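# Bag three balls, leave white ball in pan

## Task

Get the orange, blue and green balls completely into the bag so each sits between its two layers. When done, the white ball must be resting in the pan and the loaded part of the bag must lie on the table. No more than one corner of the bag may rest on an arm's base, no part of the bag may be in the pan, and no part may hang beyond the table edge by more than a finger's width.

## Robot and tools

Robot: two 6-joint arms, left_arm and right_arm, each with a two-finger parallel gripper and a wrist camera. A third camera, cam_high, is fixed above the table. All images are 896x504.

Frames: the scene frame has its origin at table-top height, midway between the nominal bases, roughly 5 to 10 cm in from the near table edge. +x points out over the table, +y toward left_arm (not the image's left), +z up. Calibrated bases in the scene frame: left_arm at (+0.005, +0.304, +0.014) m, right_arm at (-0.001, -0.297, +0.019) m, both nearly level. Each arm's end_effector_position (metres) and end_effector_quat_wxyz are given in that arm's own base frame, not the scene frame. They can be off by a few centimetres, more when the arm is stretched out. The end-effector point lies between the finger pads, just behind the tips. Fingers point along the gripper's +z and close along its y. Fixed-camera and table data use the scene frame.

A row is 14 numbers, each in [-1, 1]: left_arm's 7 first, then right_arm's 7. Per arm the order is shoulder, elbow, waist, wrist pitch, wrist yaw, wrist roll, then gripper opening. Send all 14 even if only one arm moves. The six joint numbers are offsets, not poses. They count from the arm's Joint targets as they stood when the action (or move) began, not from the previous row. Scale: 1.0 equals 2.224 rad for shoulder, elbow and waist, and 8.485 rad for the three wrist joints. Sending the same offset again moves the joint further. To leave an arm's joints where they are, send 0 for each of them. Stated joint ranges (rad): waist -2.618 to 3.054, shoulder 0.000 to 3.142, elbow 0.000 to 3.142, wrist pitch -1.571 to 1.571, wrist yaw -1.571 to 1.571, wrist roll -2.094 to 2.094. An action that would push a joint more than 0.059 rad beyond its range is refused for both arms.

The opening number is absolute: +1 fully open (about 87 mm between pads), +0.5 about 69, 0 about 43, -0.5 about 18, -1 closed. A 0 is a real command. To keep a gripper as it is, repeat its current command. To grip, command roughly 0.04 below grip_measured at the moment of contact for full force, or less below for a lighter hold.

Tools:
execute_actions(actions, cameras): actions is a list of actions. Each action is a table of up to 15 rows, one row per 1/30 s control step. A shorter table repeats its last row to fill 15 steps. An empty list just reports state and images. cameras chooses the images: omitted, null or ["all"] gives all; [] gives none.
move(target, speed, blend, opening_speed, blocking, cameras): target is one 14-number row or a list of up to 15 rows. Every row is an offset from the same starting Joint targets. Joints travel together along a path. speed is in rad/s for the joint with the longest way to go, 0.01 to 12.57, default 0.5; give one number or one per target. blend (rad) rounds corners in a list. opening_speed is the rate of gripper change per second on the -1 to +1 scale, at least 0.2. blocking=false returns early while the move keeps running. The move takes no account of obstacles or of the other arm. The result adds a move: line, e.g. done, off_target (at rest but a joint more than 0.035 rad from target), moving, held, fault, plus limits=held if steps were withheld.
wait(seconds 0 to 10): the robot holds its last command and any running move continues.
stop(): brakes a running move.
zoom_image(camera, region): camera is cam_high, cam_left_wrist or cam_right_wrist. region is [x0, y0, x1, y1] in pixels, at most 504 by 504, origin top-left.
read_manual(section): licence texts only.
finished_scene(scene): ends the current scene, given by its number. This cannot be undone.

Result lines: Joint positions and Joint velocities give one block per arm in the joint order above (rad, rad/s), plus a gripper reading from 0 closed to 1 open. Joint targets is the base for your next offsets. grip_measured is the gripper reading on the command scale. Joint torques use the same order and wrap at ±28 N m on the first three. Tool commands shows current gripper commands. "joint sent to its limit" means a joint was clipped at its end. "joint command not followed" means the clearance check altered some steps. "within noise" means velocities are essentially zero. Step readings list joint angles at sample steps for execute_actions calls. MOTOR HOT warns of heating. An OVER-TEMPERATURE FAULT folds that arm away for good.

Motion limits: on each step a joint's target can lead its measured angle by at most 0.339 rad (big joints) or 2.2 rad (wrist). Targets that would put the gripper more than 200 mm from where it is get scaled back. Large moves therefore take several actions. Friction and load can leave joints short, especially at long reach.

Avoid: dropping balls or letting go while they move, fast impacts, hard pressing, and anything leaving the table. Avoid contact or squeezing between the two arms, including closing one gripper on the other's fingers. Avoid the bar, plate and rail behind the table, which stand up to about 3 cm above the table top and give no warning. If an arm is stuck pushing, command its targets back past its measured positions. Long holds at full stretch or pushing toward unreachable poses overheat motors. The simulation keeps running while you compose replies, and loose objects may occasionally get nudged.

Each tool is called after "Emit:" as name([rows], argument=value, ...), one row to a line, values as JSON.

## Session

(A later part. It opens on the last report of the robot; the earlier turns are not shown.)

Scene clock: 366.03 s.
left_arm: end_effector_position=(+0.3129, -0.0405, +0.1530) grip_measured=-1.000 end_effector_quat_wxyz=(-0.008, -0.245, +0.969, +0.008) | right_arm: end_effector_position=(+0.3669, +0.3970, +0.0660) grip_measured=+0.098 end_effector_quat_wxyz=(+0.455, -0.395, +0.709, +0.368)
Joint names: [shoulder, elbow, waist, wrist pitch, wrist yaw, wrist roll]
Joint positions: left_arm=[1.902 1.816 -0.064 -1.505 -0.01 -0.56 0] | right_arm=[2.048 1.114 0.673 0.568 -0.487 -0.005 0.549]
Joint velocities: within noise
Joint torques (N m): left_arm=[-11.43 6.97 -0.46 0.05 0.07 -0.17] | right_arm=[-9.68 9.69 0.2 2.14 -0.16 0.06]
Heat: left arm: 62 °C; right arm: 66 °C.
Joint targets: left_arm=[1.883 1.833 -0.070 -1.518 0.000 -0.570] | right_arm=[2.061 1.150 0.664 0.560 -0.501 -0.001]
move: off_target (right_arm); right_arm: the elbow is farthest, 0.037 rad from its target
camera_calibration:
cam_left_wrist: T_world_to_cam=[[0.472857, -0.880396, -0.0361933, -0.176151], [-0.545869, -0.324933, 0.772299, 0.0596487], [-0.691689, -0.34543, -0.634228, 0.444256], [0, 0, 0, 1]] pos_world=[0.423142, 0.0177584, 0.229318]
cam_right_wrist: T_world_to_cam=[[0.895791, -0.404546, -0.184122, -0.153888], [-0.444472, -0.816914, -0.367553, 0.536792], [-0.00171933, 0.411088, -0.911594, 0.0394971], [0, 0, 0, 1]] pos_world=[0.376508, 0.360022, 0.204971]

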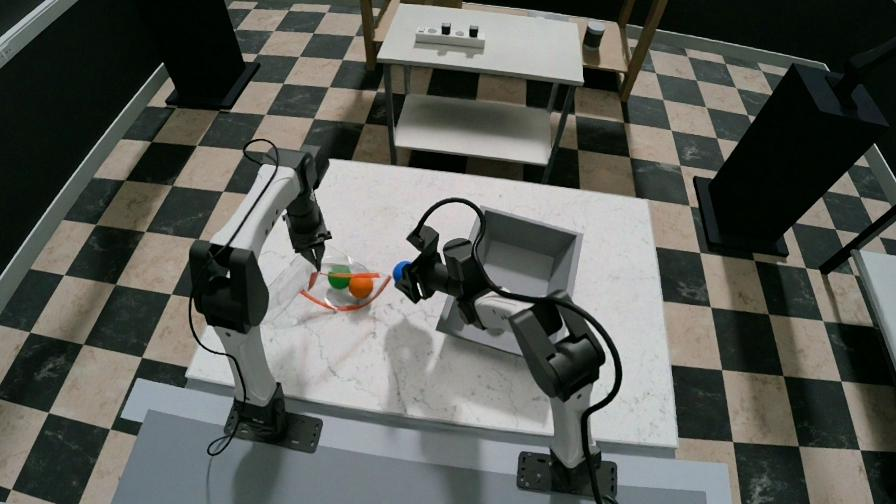

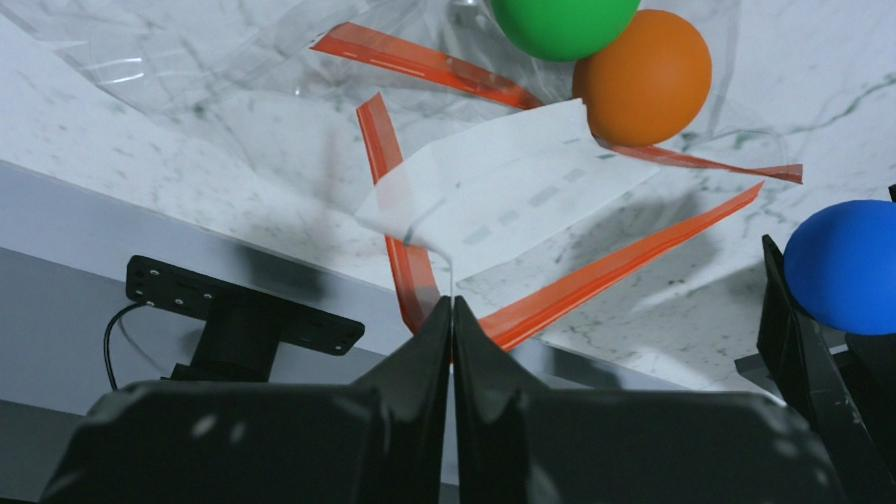

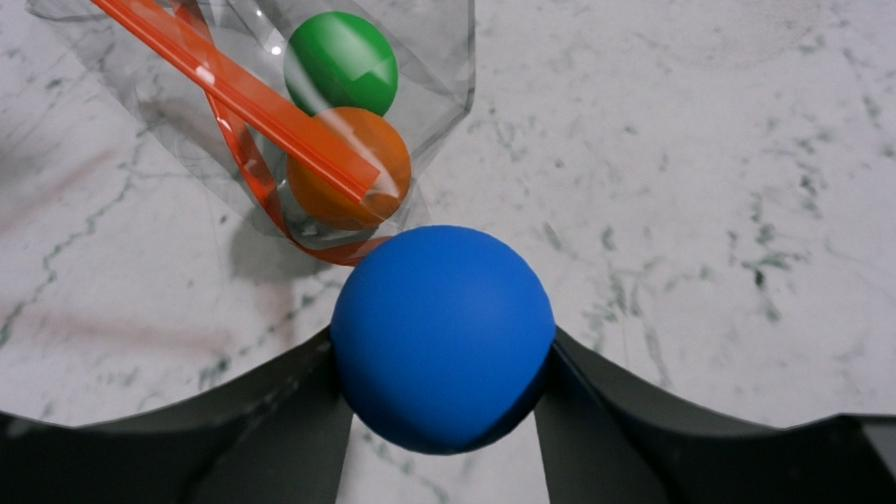

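Emit:
move([
  [0,0,0,0,0,0,-1,-0.1397,-0.1349,0.0838,0.0224,0.059,0,0.0],
  [-0.0746,-0.0935,-0.0396,0.0046,0,-0.0104,-1,-0.1397,-0.1349,0.0838,0.0224,0.059,0,0.0],
], speed=[0.5,0.4])

Scene clock: 385.73 s.
left_arm: end_effector_position=(+0.2686, -0.0655, +0.1584) grip_measured=-1.000 end_effector_quat_wxyz=(-0.011, -0.243, +0.970, +0.010) | right_arm: end_effector_position=(+0.3351, +0.3846, +0.1292) grip_measured=+0.098 end_effector_quat_wxyz=(+0.582, -0.323, +0.696, +0.268)
Joint names: [shoulder, elbow, waist, wrist pitch, wrist yaw, wrist roll]
Joint positions: left_arm=[1.744 1.637 -0.154 -1.491 -0.009 -0.645 0] | right_arm=[1.779 0.868 0.849 0.732 -0.017 -0.005 0.549]
Joint velocities: within noise
Joint torques (N m): left_arm=[-10.66 4.37 -0.25 0.3 0.07 -0.26] | right_arm=[-11.19 5.39 1.03 2.58 0.23 0.08]
Heat: left arm: 62 °C; right arm: 65 °C.
Joint targets: left_arm=[1.718 1.624 -0.158 -1.479 0.001 -0.658] | right_arm=[1.750 0.850 0.850 0.751 0.000 -0.001]
move: done
camera_calibration:
cam_left_wrist: T_world_to_cam=[[0.468216, -0.882658, -0.0410909, -0.175124], [-0.542728, -0.323971, 0.774912, 0.0220095], [-0.697295, -0.340525, -0.630732, 0.409624], [0, 0, 0, 1]] pos_world=[0.37957, -0.00795716, 0.234111]
cam_right_wrist: T_world_to_cam=[[0.772135, -0.635204, -0.0179895, -0.0101257], [-0.555997, -0.661604, -0.503137, 0.53096], [0.307692, 0.398492, -0.86402, -0.00280111], [0, 0, 0, 1]] pos_world=[0.303893, 0.34597, 0.264543]

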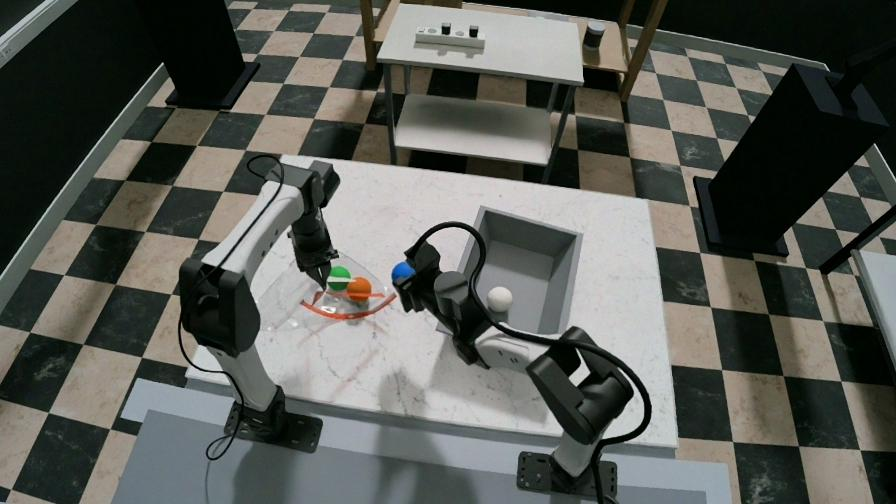

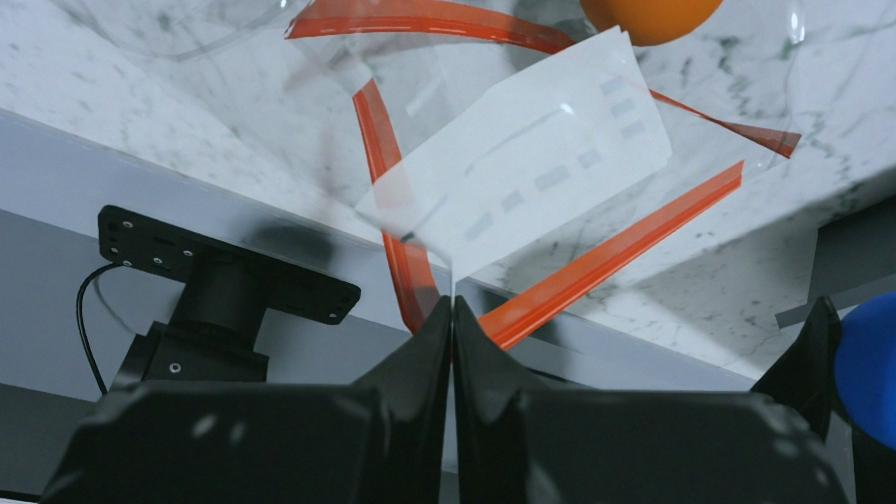

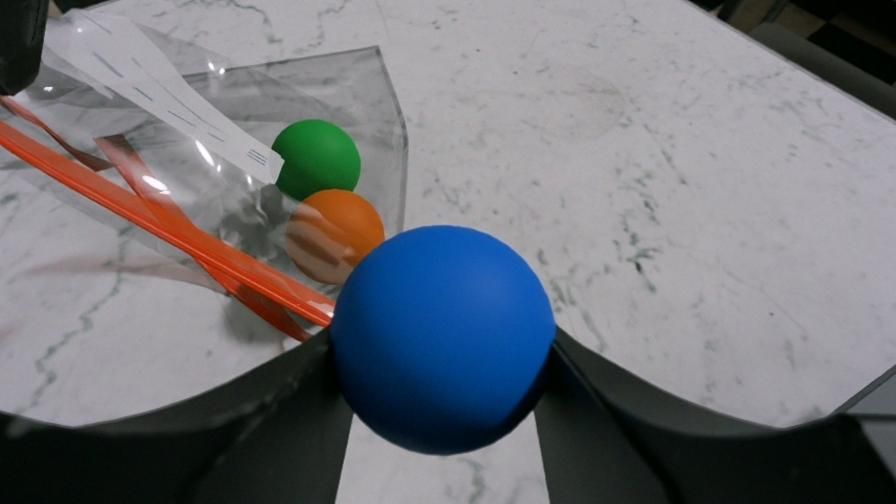

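Emit:
move(target=[0.0036,0.005,0.0733,0,0,0.0192,-1,0,0,0,0,0,0,0], speed=0.15)

Scene clock: 393.53 s.
left_arm: end_effector_position=(+0.2730, -0.0184, +0.1584) grip_measured=-1.000 end_effector_quat_wxyz=(-0.011, -0.252, +0.968, +0.008) | right_arm: end_effector_position=(+0.3353, +0.3846, +0.1295) grip_measured=+0.098 end_effector_quat_wxyz=(+0.582, -0.323, +0.696, +0.268)
Joint names: [shoulder, elbow, waist, wrist pitch, wrist yaw, wrist roll]
Joint positions: left_arm=[1.744 1.637 0.001 -1.489 -0.009 -0.508 0] | right_arm=[1.779 0.868 0.849 0.733 -0.017 -0.005 0.549]
Joint velocities: within noise
Joint torques (N m): left_arm=[-9.94 5.35 0.47 0.3 0.08 0.05] | right_arm=[-11.21 5.38 1.02 2.57 0.22 0.07]
Heat: left arm: 61 °C; right arm: 64 °C.
Joint targets: left_arm=[1.726 1.636 0.005 -1.479 0.000 -0.496] | right_arm=[1.750 0.850 0.850 0.751 0.000 -0.001]
move: done
camera_calibration:
cam_left_wrist: T_world_to_cam=[[0.484357, -0.874064, -0.0375604, -0.14038], [-0.53727, -0.331059, 0.77572, 0.0378974], [-0.690463, -0.355545, -0.629959, 0.426499], [0, 0, 0, 1]] pos_world=[0.382837, 0.0414848, 0.234006]
cam_right_wrist: T_world_to_cam=[[0.771682, -0.635762, -0.0177296, -0.0100013], [-0.556026, -0.660841, -0.504108, 0.531052], [0.308776, 0.398869, -0.863459, -0.00322678], [0, 0, 0, 1]] pos_world=[0.303993, 0.345869, 0.264744]

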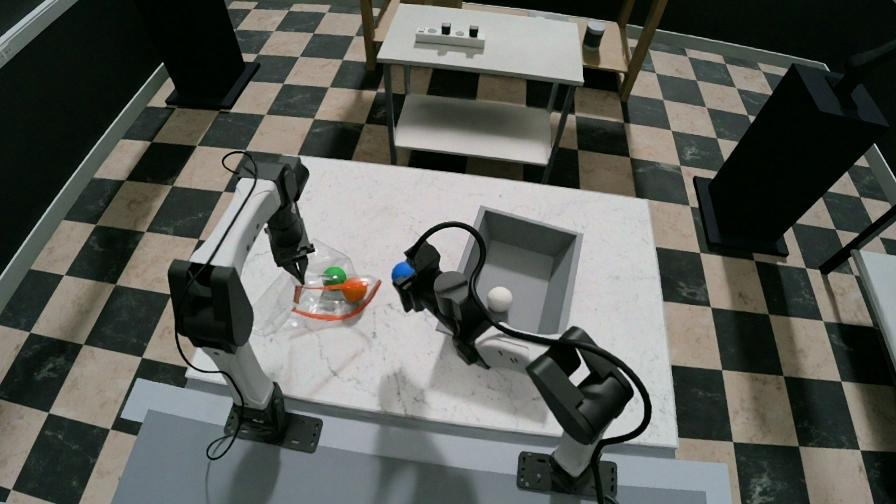

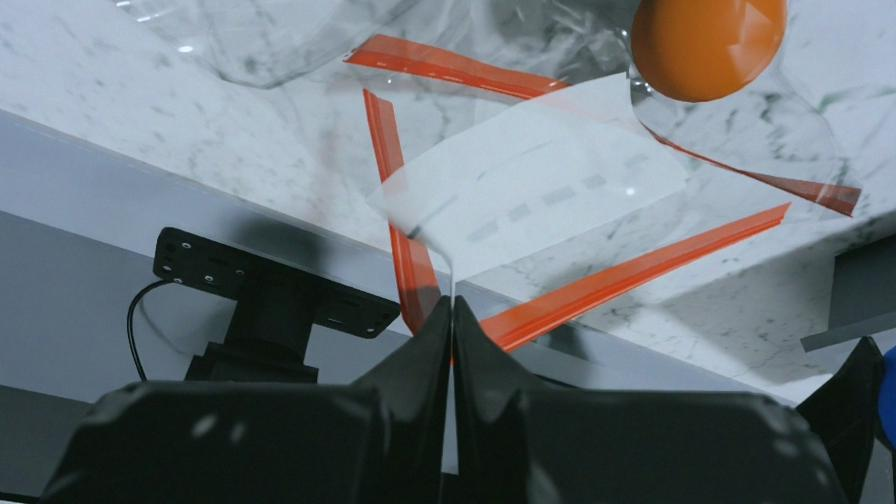

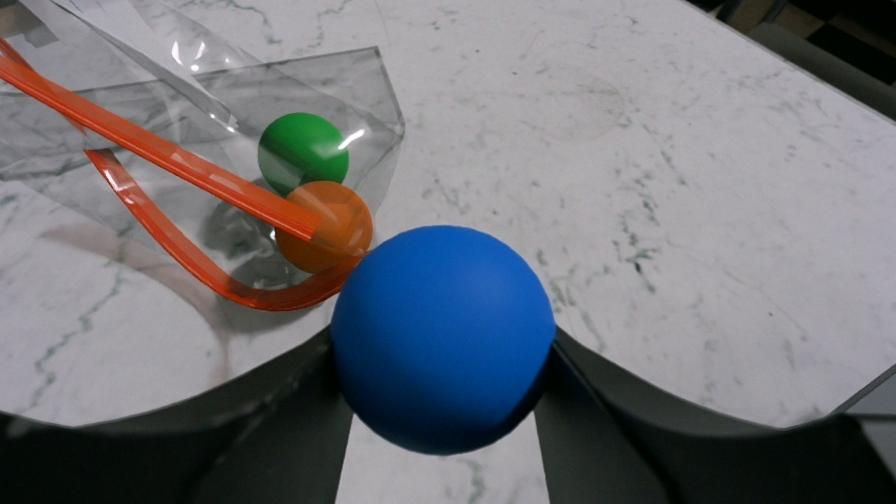

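Emit:
move([
  [0,0,0,0,0,0,-1,0.112,0.0552,0.0953,0.0088,0,0,0],
  [0,0,0,0,0,0,-1,0.2599,0.313,0.094,-0.02,0,0,0],
], speed=[0.4,0.35])

Scene clock: 404.47 s.
left_arm: end_effector_position=(+0.2731, -0.0183, +0.1584) grip_measured=-1.000 end_effector_quat_wxyz=(-0.011, -0.251, +0.968, +0.008) | right_arm: end_effector_position=(+0.3113, +0.5668, +0.0813) grip_measured=+0.098 end_effector_quat_wxyz=(+0.539, -0.400, +0.667, +0.322)
Joint names: [shoulder, elbow, waist, wrist pitch, wrist yaw, wrist roll]
Joint positions: left_arm=[1.744 1.637 0.001 -1.488 -0.009 -0.507 0] | right_arm=[2.31 1.51 1.066 0.587 -0.012 -0.005 0.549]
Joint velocities: within noise
Joint torques (N m): left_arm=[-9.88 5.37 0.49 0.29 0.08 0.09] | right_arm=[-11.97 10.24 0.4 2.24 0.18 0.08]
Heat: left arm: 60 °C; right arm: 63 °C.
Joint targets: left_arm=[1.726 1.636 0.005 -1.479 0.000 -0.495] | right_arm=[2.328 1.547 1.059 0.581 0.000 -0.001]
move: off_target (right_arm); right_arm: the elbow is farthest, 0.036 rad from its target
camera_calibration:
cam_left_wrist: T_world_to_cam=[[0.483416, -0.874592, -0.0373856, -0.140173], [-0.53797, -0.330503, 0.775472, 0.0381426], [-0.690577, -0.354763, -0.630275, 0.426681], [0, 0, 0, 1]] pos_world=[0.382938, 0.0413829, 0.234107]
cam_right_wrist: T_world_to_cam=[[0.888322, -0.458868, -0.0180185, -0.0130256], [-0.411563, -0.778112, -0.474507, 0.632922], [0.203715, 0.42893, -0.880068, -0.0930375], [0, 0, 0, 1]] pos_world=[0.291012, 0.526414, 0.218212]

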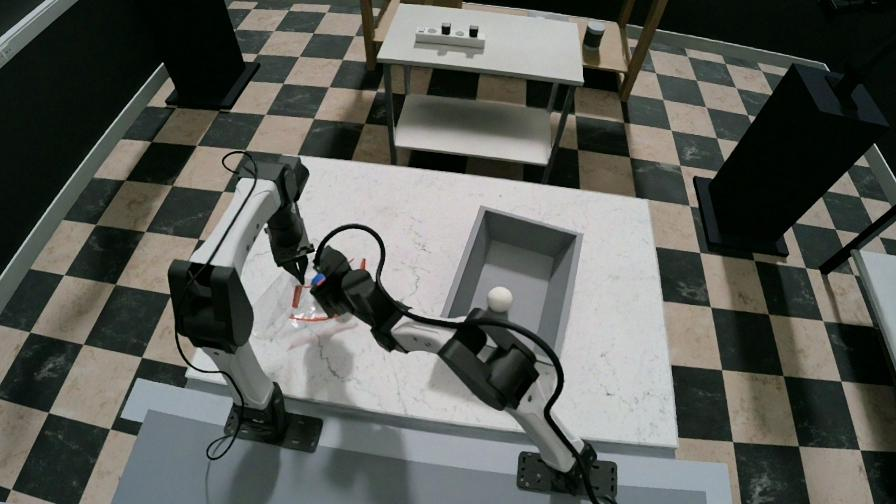

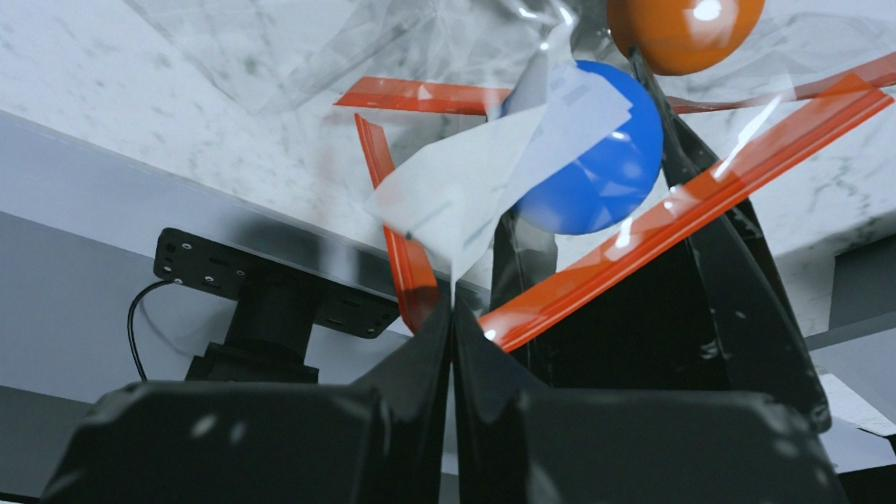

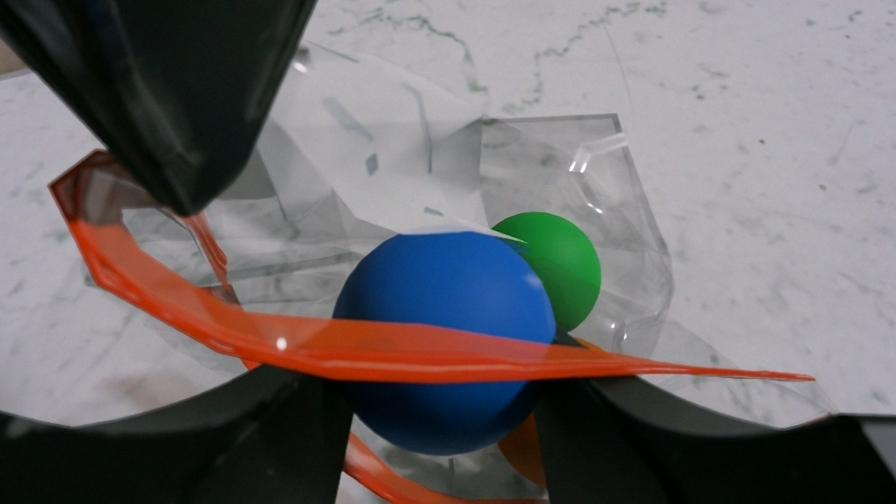

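Emit:
move(target=[0,0,0,0,0,0,-1,0.0687,-0.0137,0,0.0216,0,0,0], speed=0.15)

Scene clock: 408.00 s.
left_arm: end_effector_position=(+0.2732, -0.0183, +0.1584) grip_measured=-1.000 end_effector_quat_wxyz=(-0.010, -0.251, +0.968, +0.008) | right_arm: end_effector_position=(+0.3167, +0.5766, +0.0469) grip_measured=+0.098 end_effector_quat_wxyz=(+0.565, -0.388, +0.646, +0.337)
Joint names: [shoulder, elbow, waist, wrist pitch, wrist yaw, wrist roll]
Joint positions: left_arm=[1.744 1.637 0.001 -1.488 -0.009 -0.507 0] | right_arm=[2.444 1.51 1.066 0.8 -0.012 -0.005 0.549]
Joint velocities: within noise
Joint torques (N m): left_arm=[-9.91 5.37 0.47 0.29 0.08 0.08] | right_arm=[-10.67 7.24 0.42 1.89 0.18 0.08]
Heat: left arm: 60 °C; right arm: 64 °C.
Joint targets: left_arm=[1.726 1.636 0.005 -1.479 0.000 -0.495] | right_arm=[2.481 1.516 1.059 0.764 0.000 -0.001]
move: off_target (right_arm); right_arm: the shoulder is farthest, 0.037 rad from its target
camera_calibration:
cam_left_wrist: T_world_to_cam=[[0.483416, -0.8746, -0.0372133, -0.140212], [-0.538217, -0.330476, 0.775311, 0.0382728], [-0.690385, -0.354769, -0.630482, 0.426656], [0, 0, 0, 1]] pos_world=[0.382937, 0.041383, 0.234108]
cam_right_wrist: T_world_to_cam=[[0.888976, -0.457684, -0.015697, -0.0149791], [-0.392372, -0.743547, -0.541464, 0.60358], [0.236148, 0.487507, -0.840577, -0.174523], [0, 0, 0, 1]] pos_world=[0.291357, 0.527015, 0.179881]

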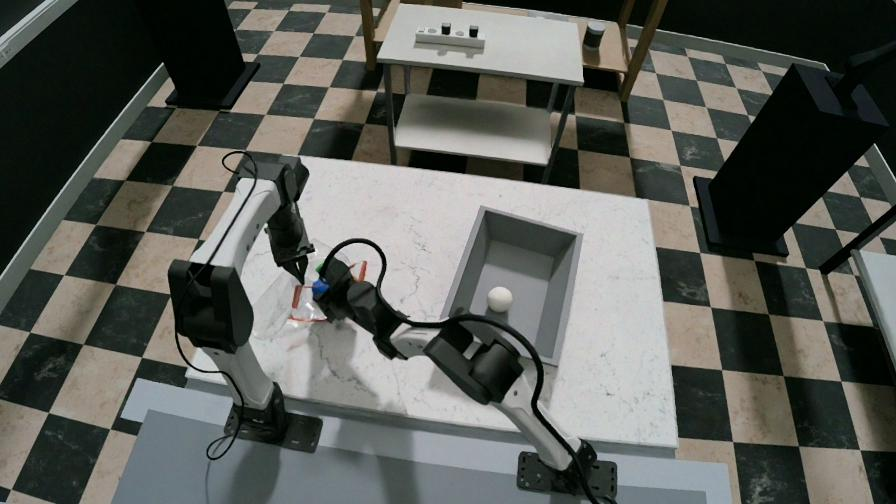

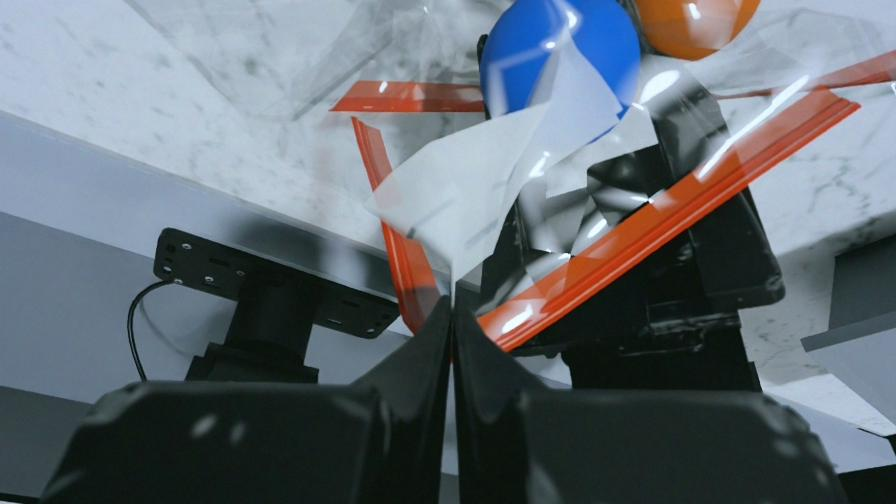

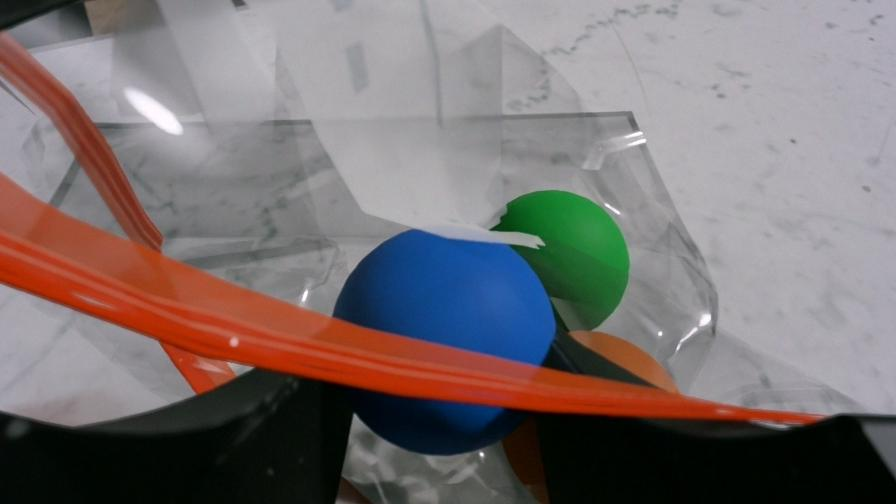

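Emit:
move(target=[0,0,0,0,0,0,-1,0.024,0,0,0.007,0,0,0], speed=0.3)

Scene clock: 414.07 s.
left_arm: end_effector_position=(+0.2732, -0.0183, +0.1584) grip_measured=-1.000 end_effector_quat_wxyz=(-0.010, -0.251, +0.968, +0.008) | right_arm: end_effector_position=(+0.3144, +0.5746, +0.0089) grip_measured=+0.098 end_effector_quat_wxyz=(+0.555, -0.393, +0.654, +0.331)
Joint names: [shoulder, elbow, waist, wrist pitch, wrist yaw, wrist roll]
Joint positions: left_arm=[1.744 1.637 0.001 -1.488 -0.009 -0.507 0] | right_arm=[2.522 1.51 1.067 0.847 -0.012 -0.005 0.549]
Joint velocities: within noise
Joint torques (N m): left_arm=[-9.95 5.42 0.5 0.29 0.08 0.1] | right_arm=[-13.09 6.98 0.28 2.06 0.18 0.07]
Heat: left arm: 59 °C; right arm: 65 °C.
Joint targets: left_arm=[1.726 1.636 0.005 -1.479 0.000 -0.495] | right_arm=[2.534 1.516 1.059 0.824 0.000 0.000]
move: done
camera_calibration:
cam_left_wrist: T_world_to_cam=[[0.483416, -0.8746, -0.0372133, -0.140212], [-0.538217, -0.330476, 0.775311, 0.0382728], [-0.690385, -0.354769, -0.630482, 0.426656], [0, 0, 0, 1]] pos_world=[0.382937, 0.041383, 0.234108]
cam_right_wrist: T_world_to_cam=[[0.889399, -0.456815, -0.0170302, -0.0150336], [-0.399178, -0.757949, -0.515917, 0.590795], [0.222771, 0.465654, -0.856469, -0.187968], [0, 0, 0, 1]] pos_world=[0.291077, 0.528453, 0.143556]

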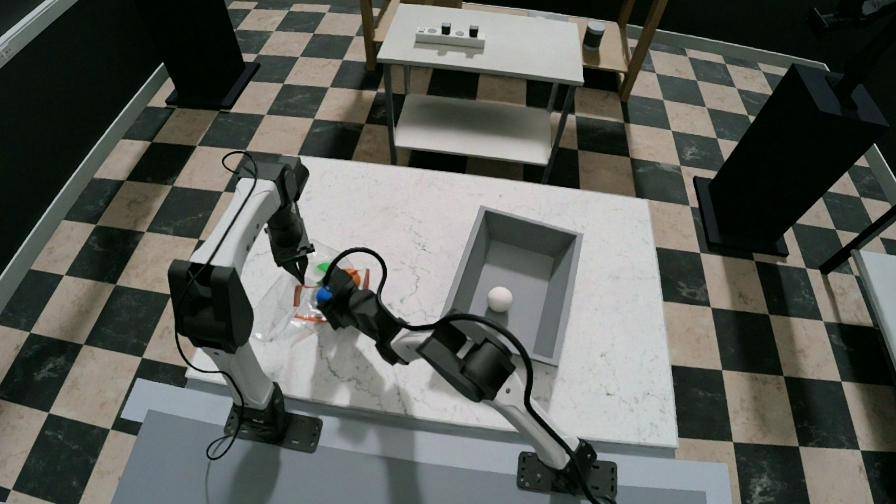

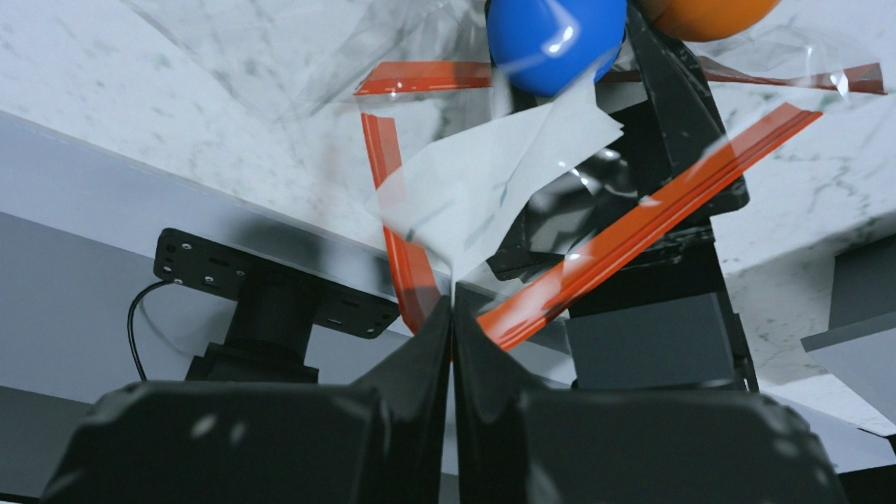

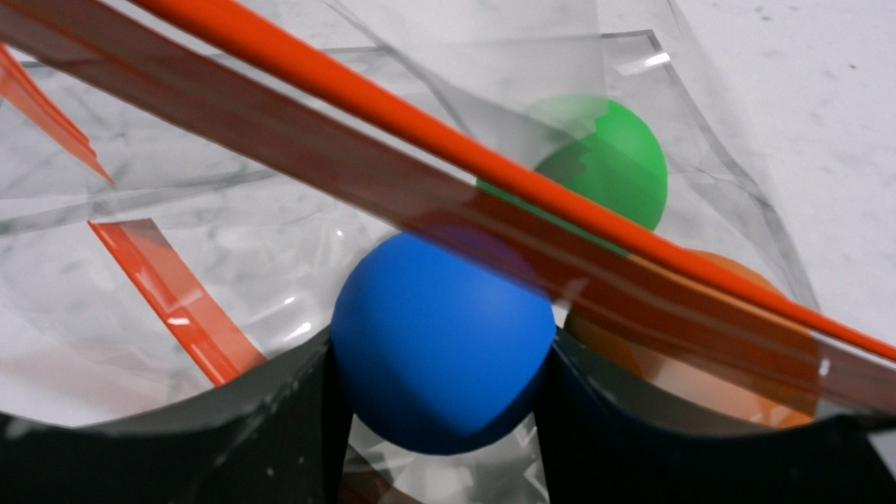

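Emit:
move([
  [0,0,0,0,0,0,-1,0,0,0,0,0,0,0.35],
  [0,0,0,0,0,0,-1,-0.084,-0.138,0,0.0154,0,0,0.35],
], speed=0.35, opening_speed=0.6)

Scene clock: 419.77 s.
left_arm: end_effector_position=(+0.2733, -0.0183, +0.1583) grip_measured=-1.000 end_effector_quat_wxyz=(-0.010, -0.251, +0.968, +0.007) | right_arm: end_effector_position=(+0.2892, +0.5288, +0.0072) grip_measured=+0.350 end_effector_quat_wxyz=(+0.546, -0.397, +0.662, +0.326)
Joint names: [shoulder, elbow, waist, wrist pitch, wrist yaw, wrist roll]
Joint positions: left_arm=[1.744 1.637 0.001 -1.488 -0.009 -0.507 0] | right_arm=[2.382 1.229 1.067 0.962 -0.012 -0.004 0.675]
Joint velocities: within noise
Joint torques (N m): left_arm=[-9.91 5.37 0.47 0.29 0.07 0.09] | right_arm=[-15.86 4.18 0.28 2.28 0.17 0.07]
Heat: left arm: 59 °C; right arm: 66 °C.
Joint targets: left_arm=[1.726 1.636 0.005 -1.479 0.000 -0.496] | right_arm=[2.347 1.209 1.059 0.954 0.000 0.000]
move: done
camera_calibration:
cam_left_wrist: T_world_to_cam=[[0.483418, -0.874606, -0.0370386, -0.140301], [-0.538518, -0.330478, 0.775102, 0.0384899], [-0.690149, -0.354752, -0.63075, 0.426696], [0, 0, 0, 1]] pos_world=[0.383035, 0.0413829, 0.234108]
cam_right_wrist: T_world_to_cam=[[0.888872, -0.457765, -0.0188894, -0.0128693], [-0.406627, -0.769236, -0.492879, 0.553085], [0.211092, 0.445787, -0.869893, -0.148556], [0, 0, 0, 1]] pos_world=[0.267698, 0.485786, 0.143133]

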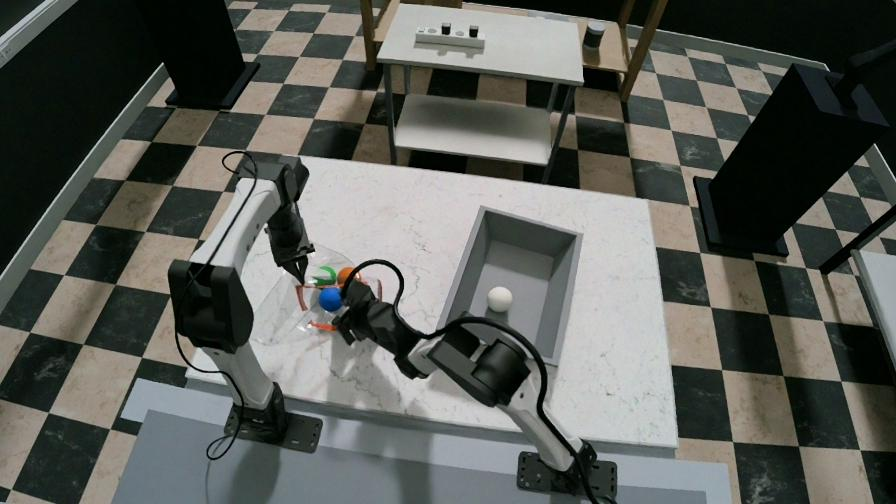

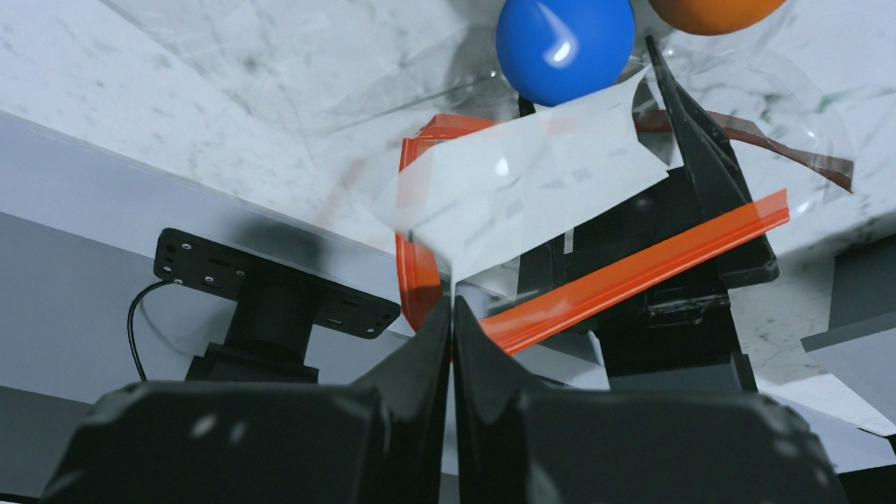

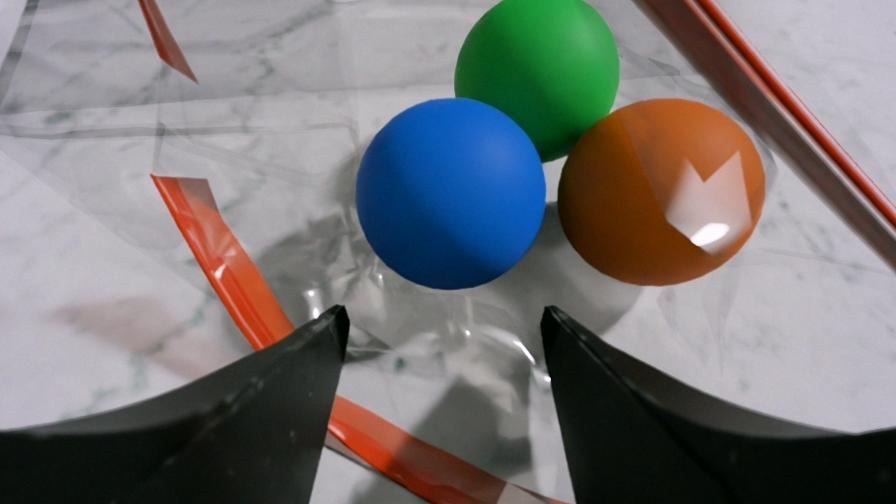

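Emit:
move([
  [0,0,0,0,0,0,-1,-0.088,-0.134,0,0.0143,0,0,0.35],
  [0,0,0,0,0,0,-1,-0.156,-0.106,0,-0.015,0,0,0.35],
  [0,0,0,0,0,0,-1,-0.552,-0.314,-0.17,-0.082,-0.046,-0.0153,0.35],
], speed=[0.4,0.5,1.0])

Emit:
zoom_image(camera="cam_high", region=[220, 220, 420, 360])

Scene clock: 426.47 s.
left_arm: end_effector_position=(+0.2733, -0.0183, +0.1583) grip_measured=-1.000 end_effector_quat_wxyz=(-0.010, -0.251, +0.968, +0.007) | right_arm: end_effector_position=(+0.2365, +0.2725, +0.1468) grip_measured=+0.350 end_effector_quat_wxyz=(+0.505, -0.414, +0.692, +0.307)
Joint names: [shoulder, elbow, waist, wrist pitch, wrist yaw, wrist roll]
Joint positions: left_arm=[1.744 1.637 0.001 -1.488 -0.009 -0.507 0] | right_arm=[1.128 0.528 0.689 0.271 -0.377 -0.119 0.675]
Joint velocities: within noise
Joint torques (N m): left_arm=[-9.92 5.34 0.46 0.3 0.08 0.08] | right_arm=[-3.79 6.17 0.29 2.12 -0.13 -0.06]
Heat: left arm: 59 °C; right arm: 69 °C.
Joint targets: left_arm=[1.726 1.636 0.005 -1.479 0.000 -0.496] | right_arm=[1.119 0.511 0.681 0.259 -0.391 -0.130]
move: done
camera_calibration:
cam_left_wrist: T_world_to_cam=[[0.483418, -0.874606, -0.0370386, -0.140301], [-0.538518, -0.330478, 0.775102, 0.0384899], [-0.690149, -0.354752, -0.63075, 0.426696], [0, 0, 0, 1]] pos_world=[0.383035, 0.0413829, 0.234108]
cam_right_wrist: T_world_to_cam=[[0.889476, -0.456153, -0.0275177, -0.0801086], [-0.429556, -0.814029, -0.390946, 0.405945], [0.155931, 0.359557, -0.920002, 0.142095], [0, 0, 0, 1]] pos_world=[0.223474, 0.242818, 0.287226]

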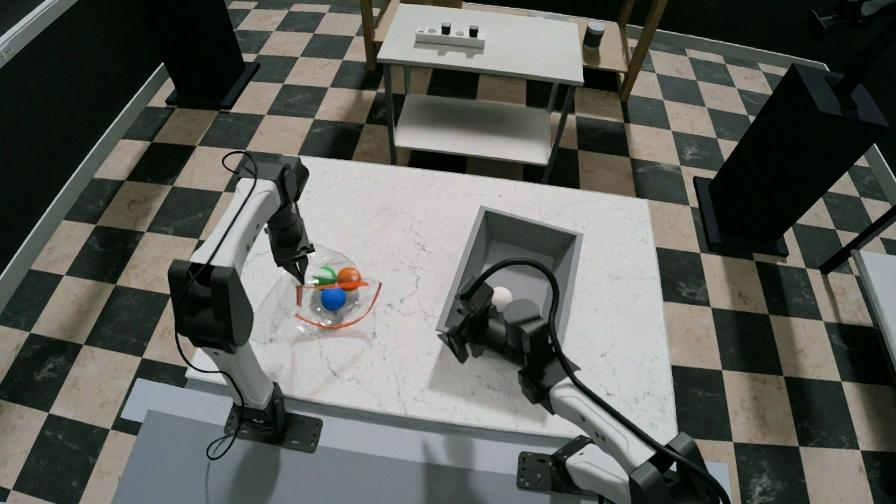

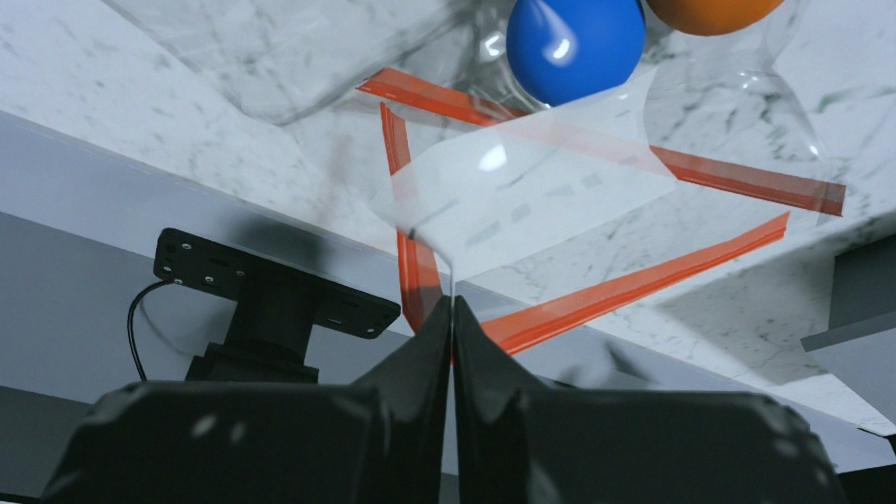

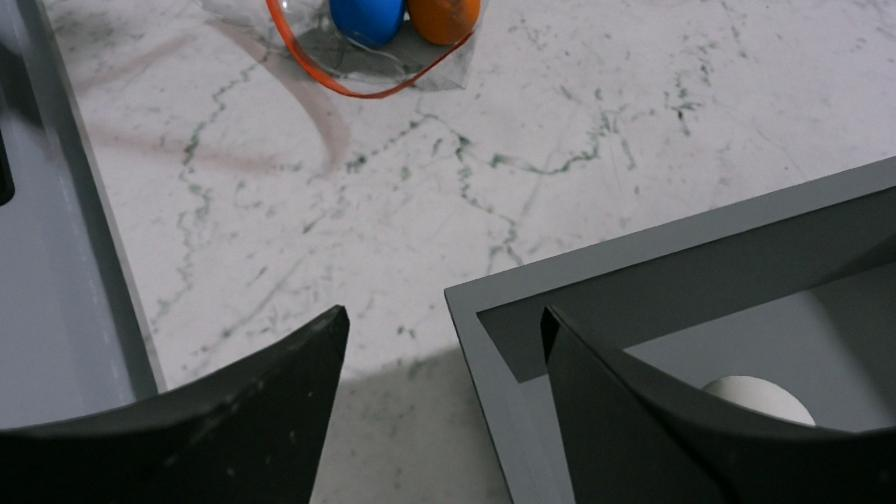

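Scaled by 2.520 from the camera's 896x504 image, which has a finer 1280x720 frame.

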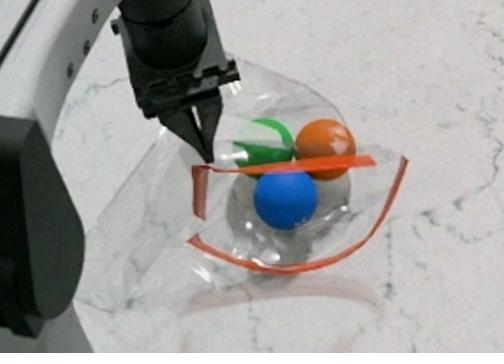

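Emit:
move(target=[-0.074,-0.08,-0.04,0.0014,0,-0.0105,-1,0,0,0,0,0,0,0.35], speed=0.4)

Emit:
zoom_image(camera="cam_high", region=[220, 220, 420, 360])

Scene clock: 435.67 s.
left_arm: end_effector_position=(+0.2312, -0.0395, +0.1609) grip_measured=-1.000 end_effector_quat_wxyz=(-0.007, -0.243, +0.970, +0.007) | right_arm: end_effector_position=(+0.2362, +0.2724, +0.1465) grip_measured=+0.350 end_effector_quat_wxyz=(+0.505, -0.415, +0.692, +0.307)
Joint names: [shoulder, elbow, waist, wrist pitch, wrist yaw, wrist roll]
Joint positions: left_arm=[1.582 1.471 -0.08 -1.477 -0.009 -0.572 0] | right_arm=[1.128 0.528 0.689 0.269 -0.379 -0.121 0.675]
Joint velocities: within noise
Joint torques (N m): left_arm=[-8.5 4.38 -0.27 0.32 0.07 -0.21] | right_arm=[-3.78 6.17 0.29 2.14 -0.12 -0.08]
Heat: left arm: 58 °C; right arm: 63 °C.
Joint targets: left_arm=[1.561 1.458 -0.084 -1.467 0.000 -0.584] | right_arm=[1.119 0.511 0.681 0.259 -0.390 -0.130]
move: done
camera_calibration:
cam_left_wrist: T_world_to_cam=[[0.469322, -0.882357, -0.0343869, -0.135972], [-0.549055, -0.322096, 0.771228, 0.0101671], [-0.691574, -0.343074, -0.63563, 0.393369], [0, 0, 0, 1]] pos_world=[0.341441, 0.0182541, 0.23752]
cam_right_wrist: T_world_to_cam=[[0.890098, -0.454948, -0.0273574, -0.0803666], [-0.42859, -0.815091, -0.389791, 0.405573], [0.155036, 0.358678, -0.920497, 0.14246], [0, 0, 0, 1]] pos_world=[0.223272, 0.242919, 0.287024]

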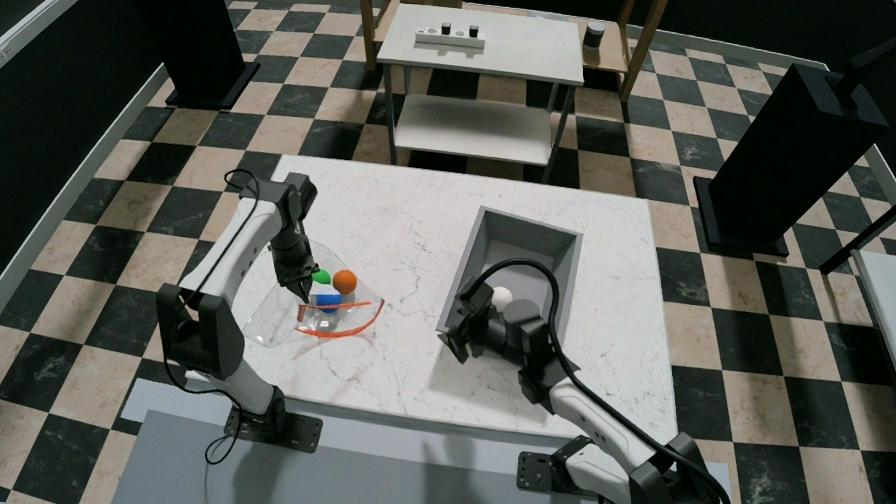

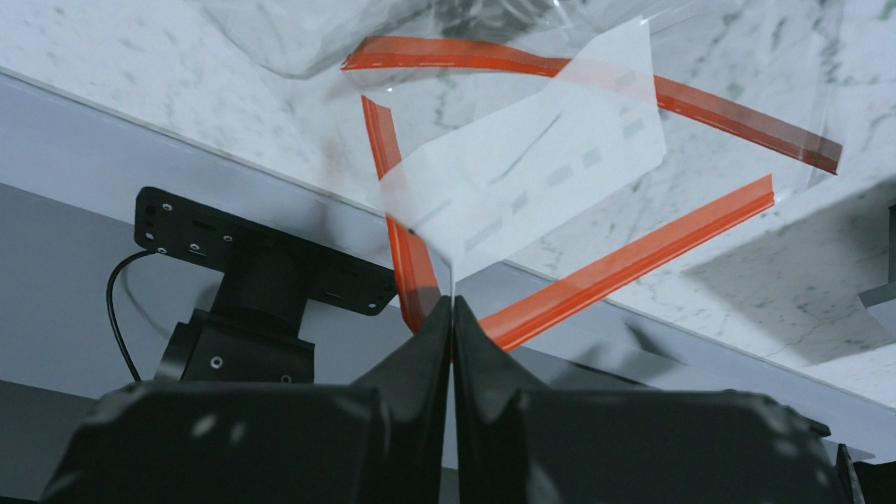

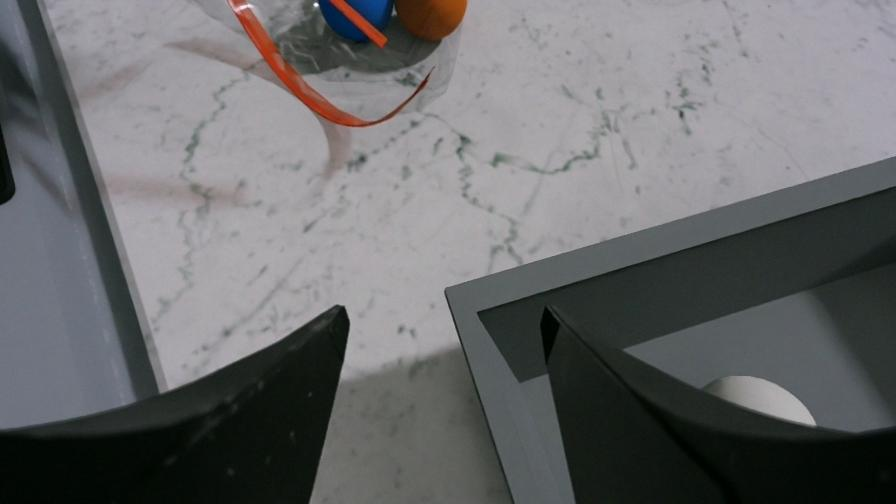

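Scaled by 2.520 from the camera's 896x504 image, which has a finer 1280x720 frame.

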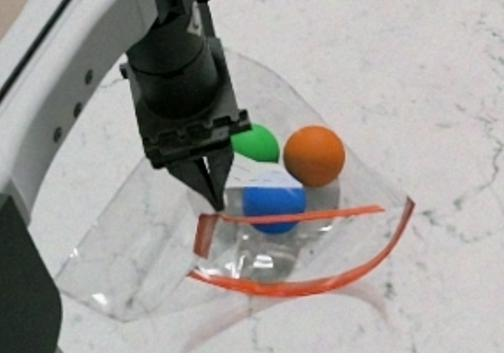

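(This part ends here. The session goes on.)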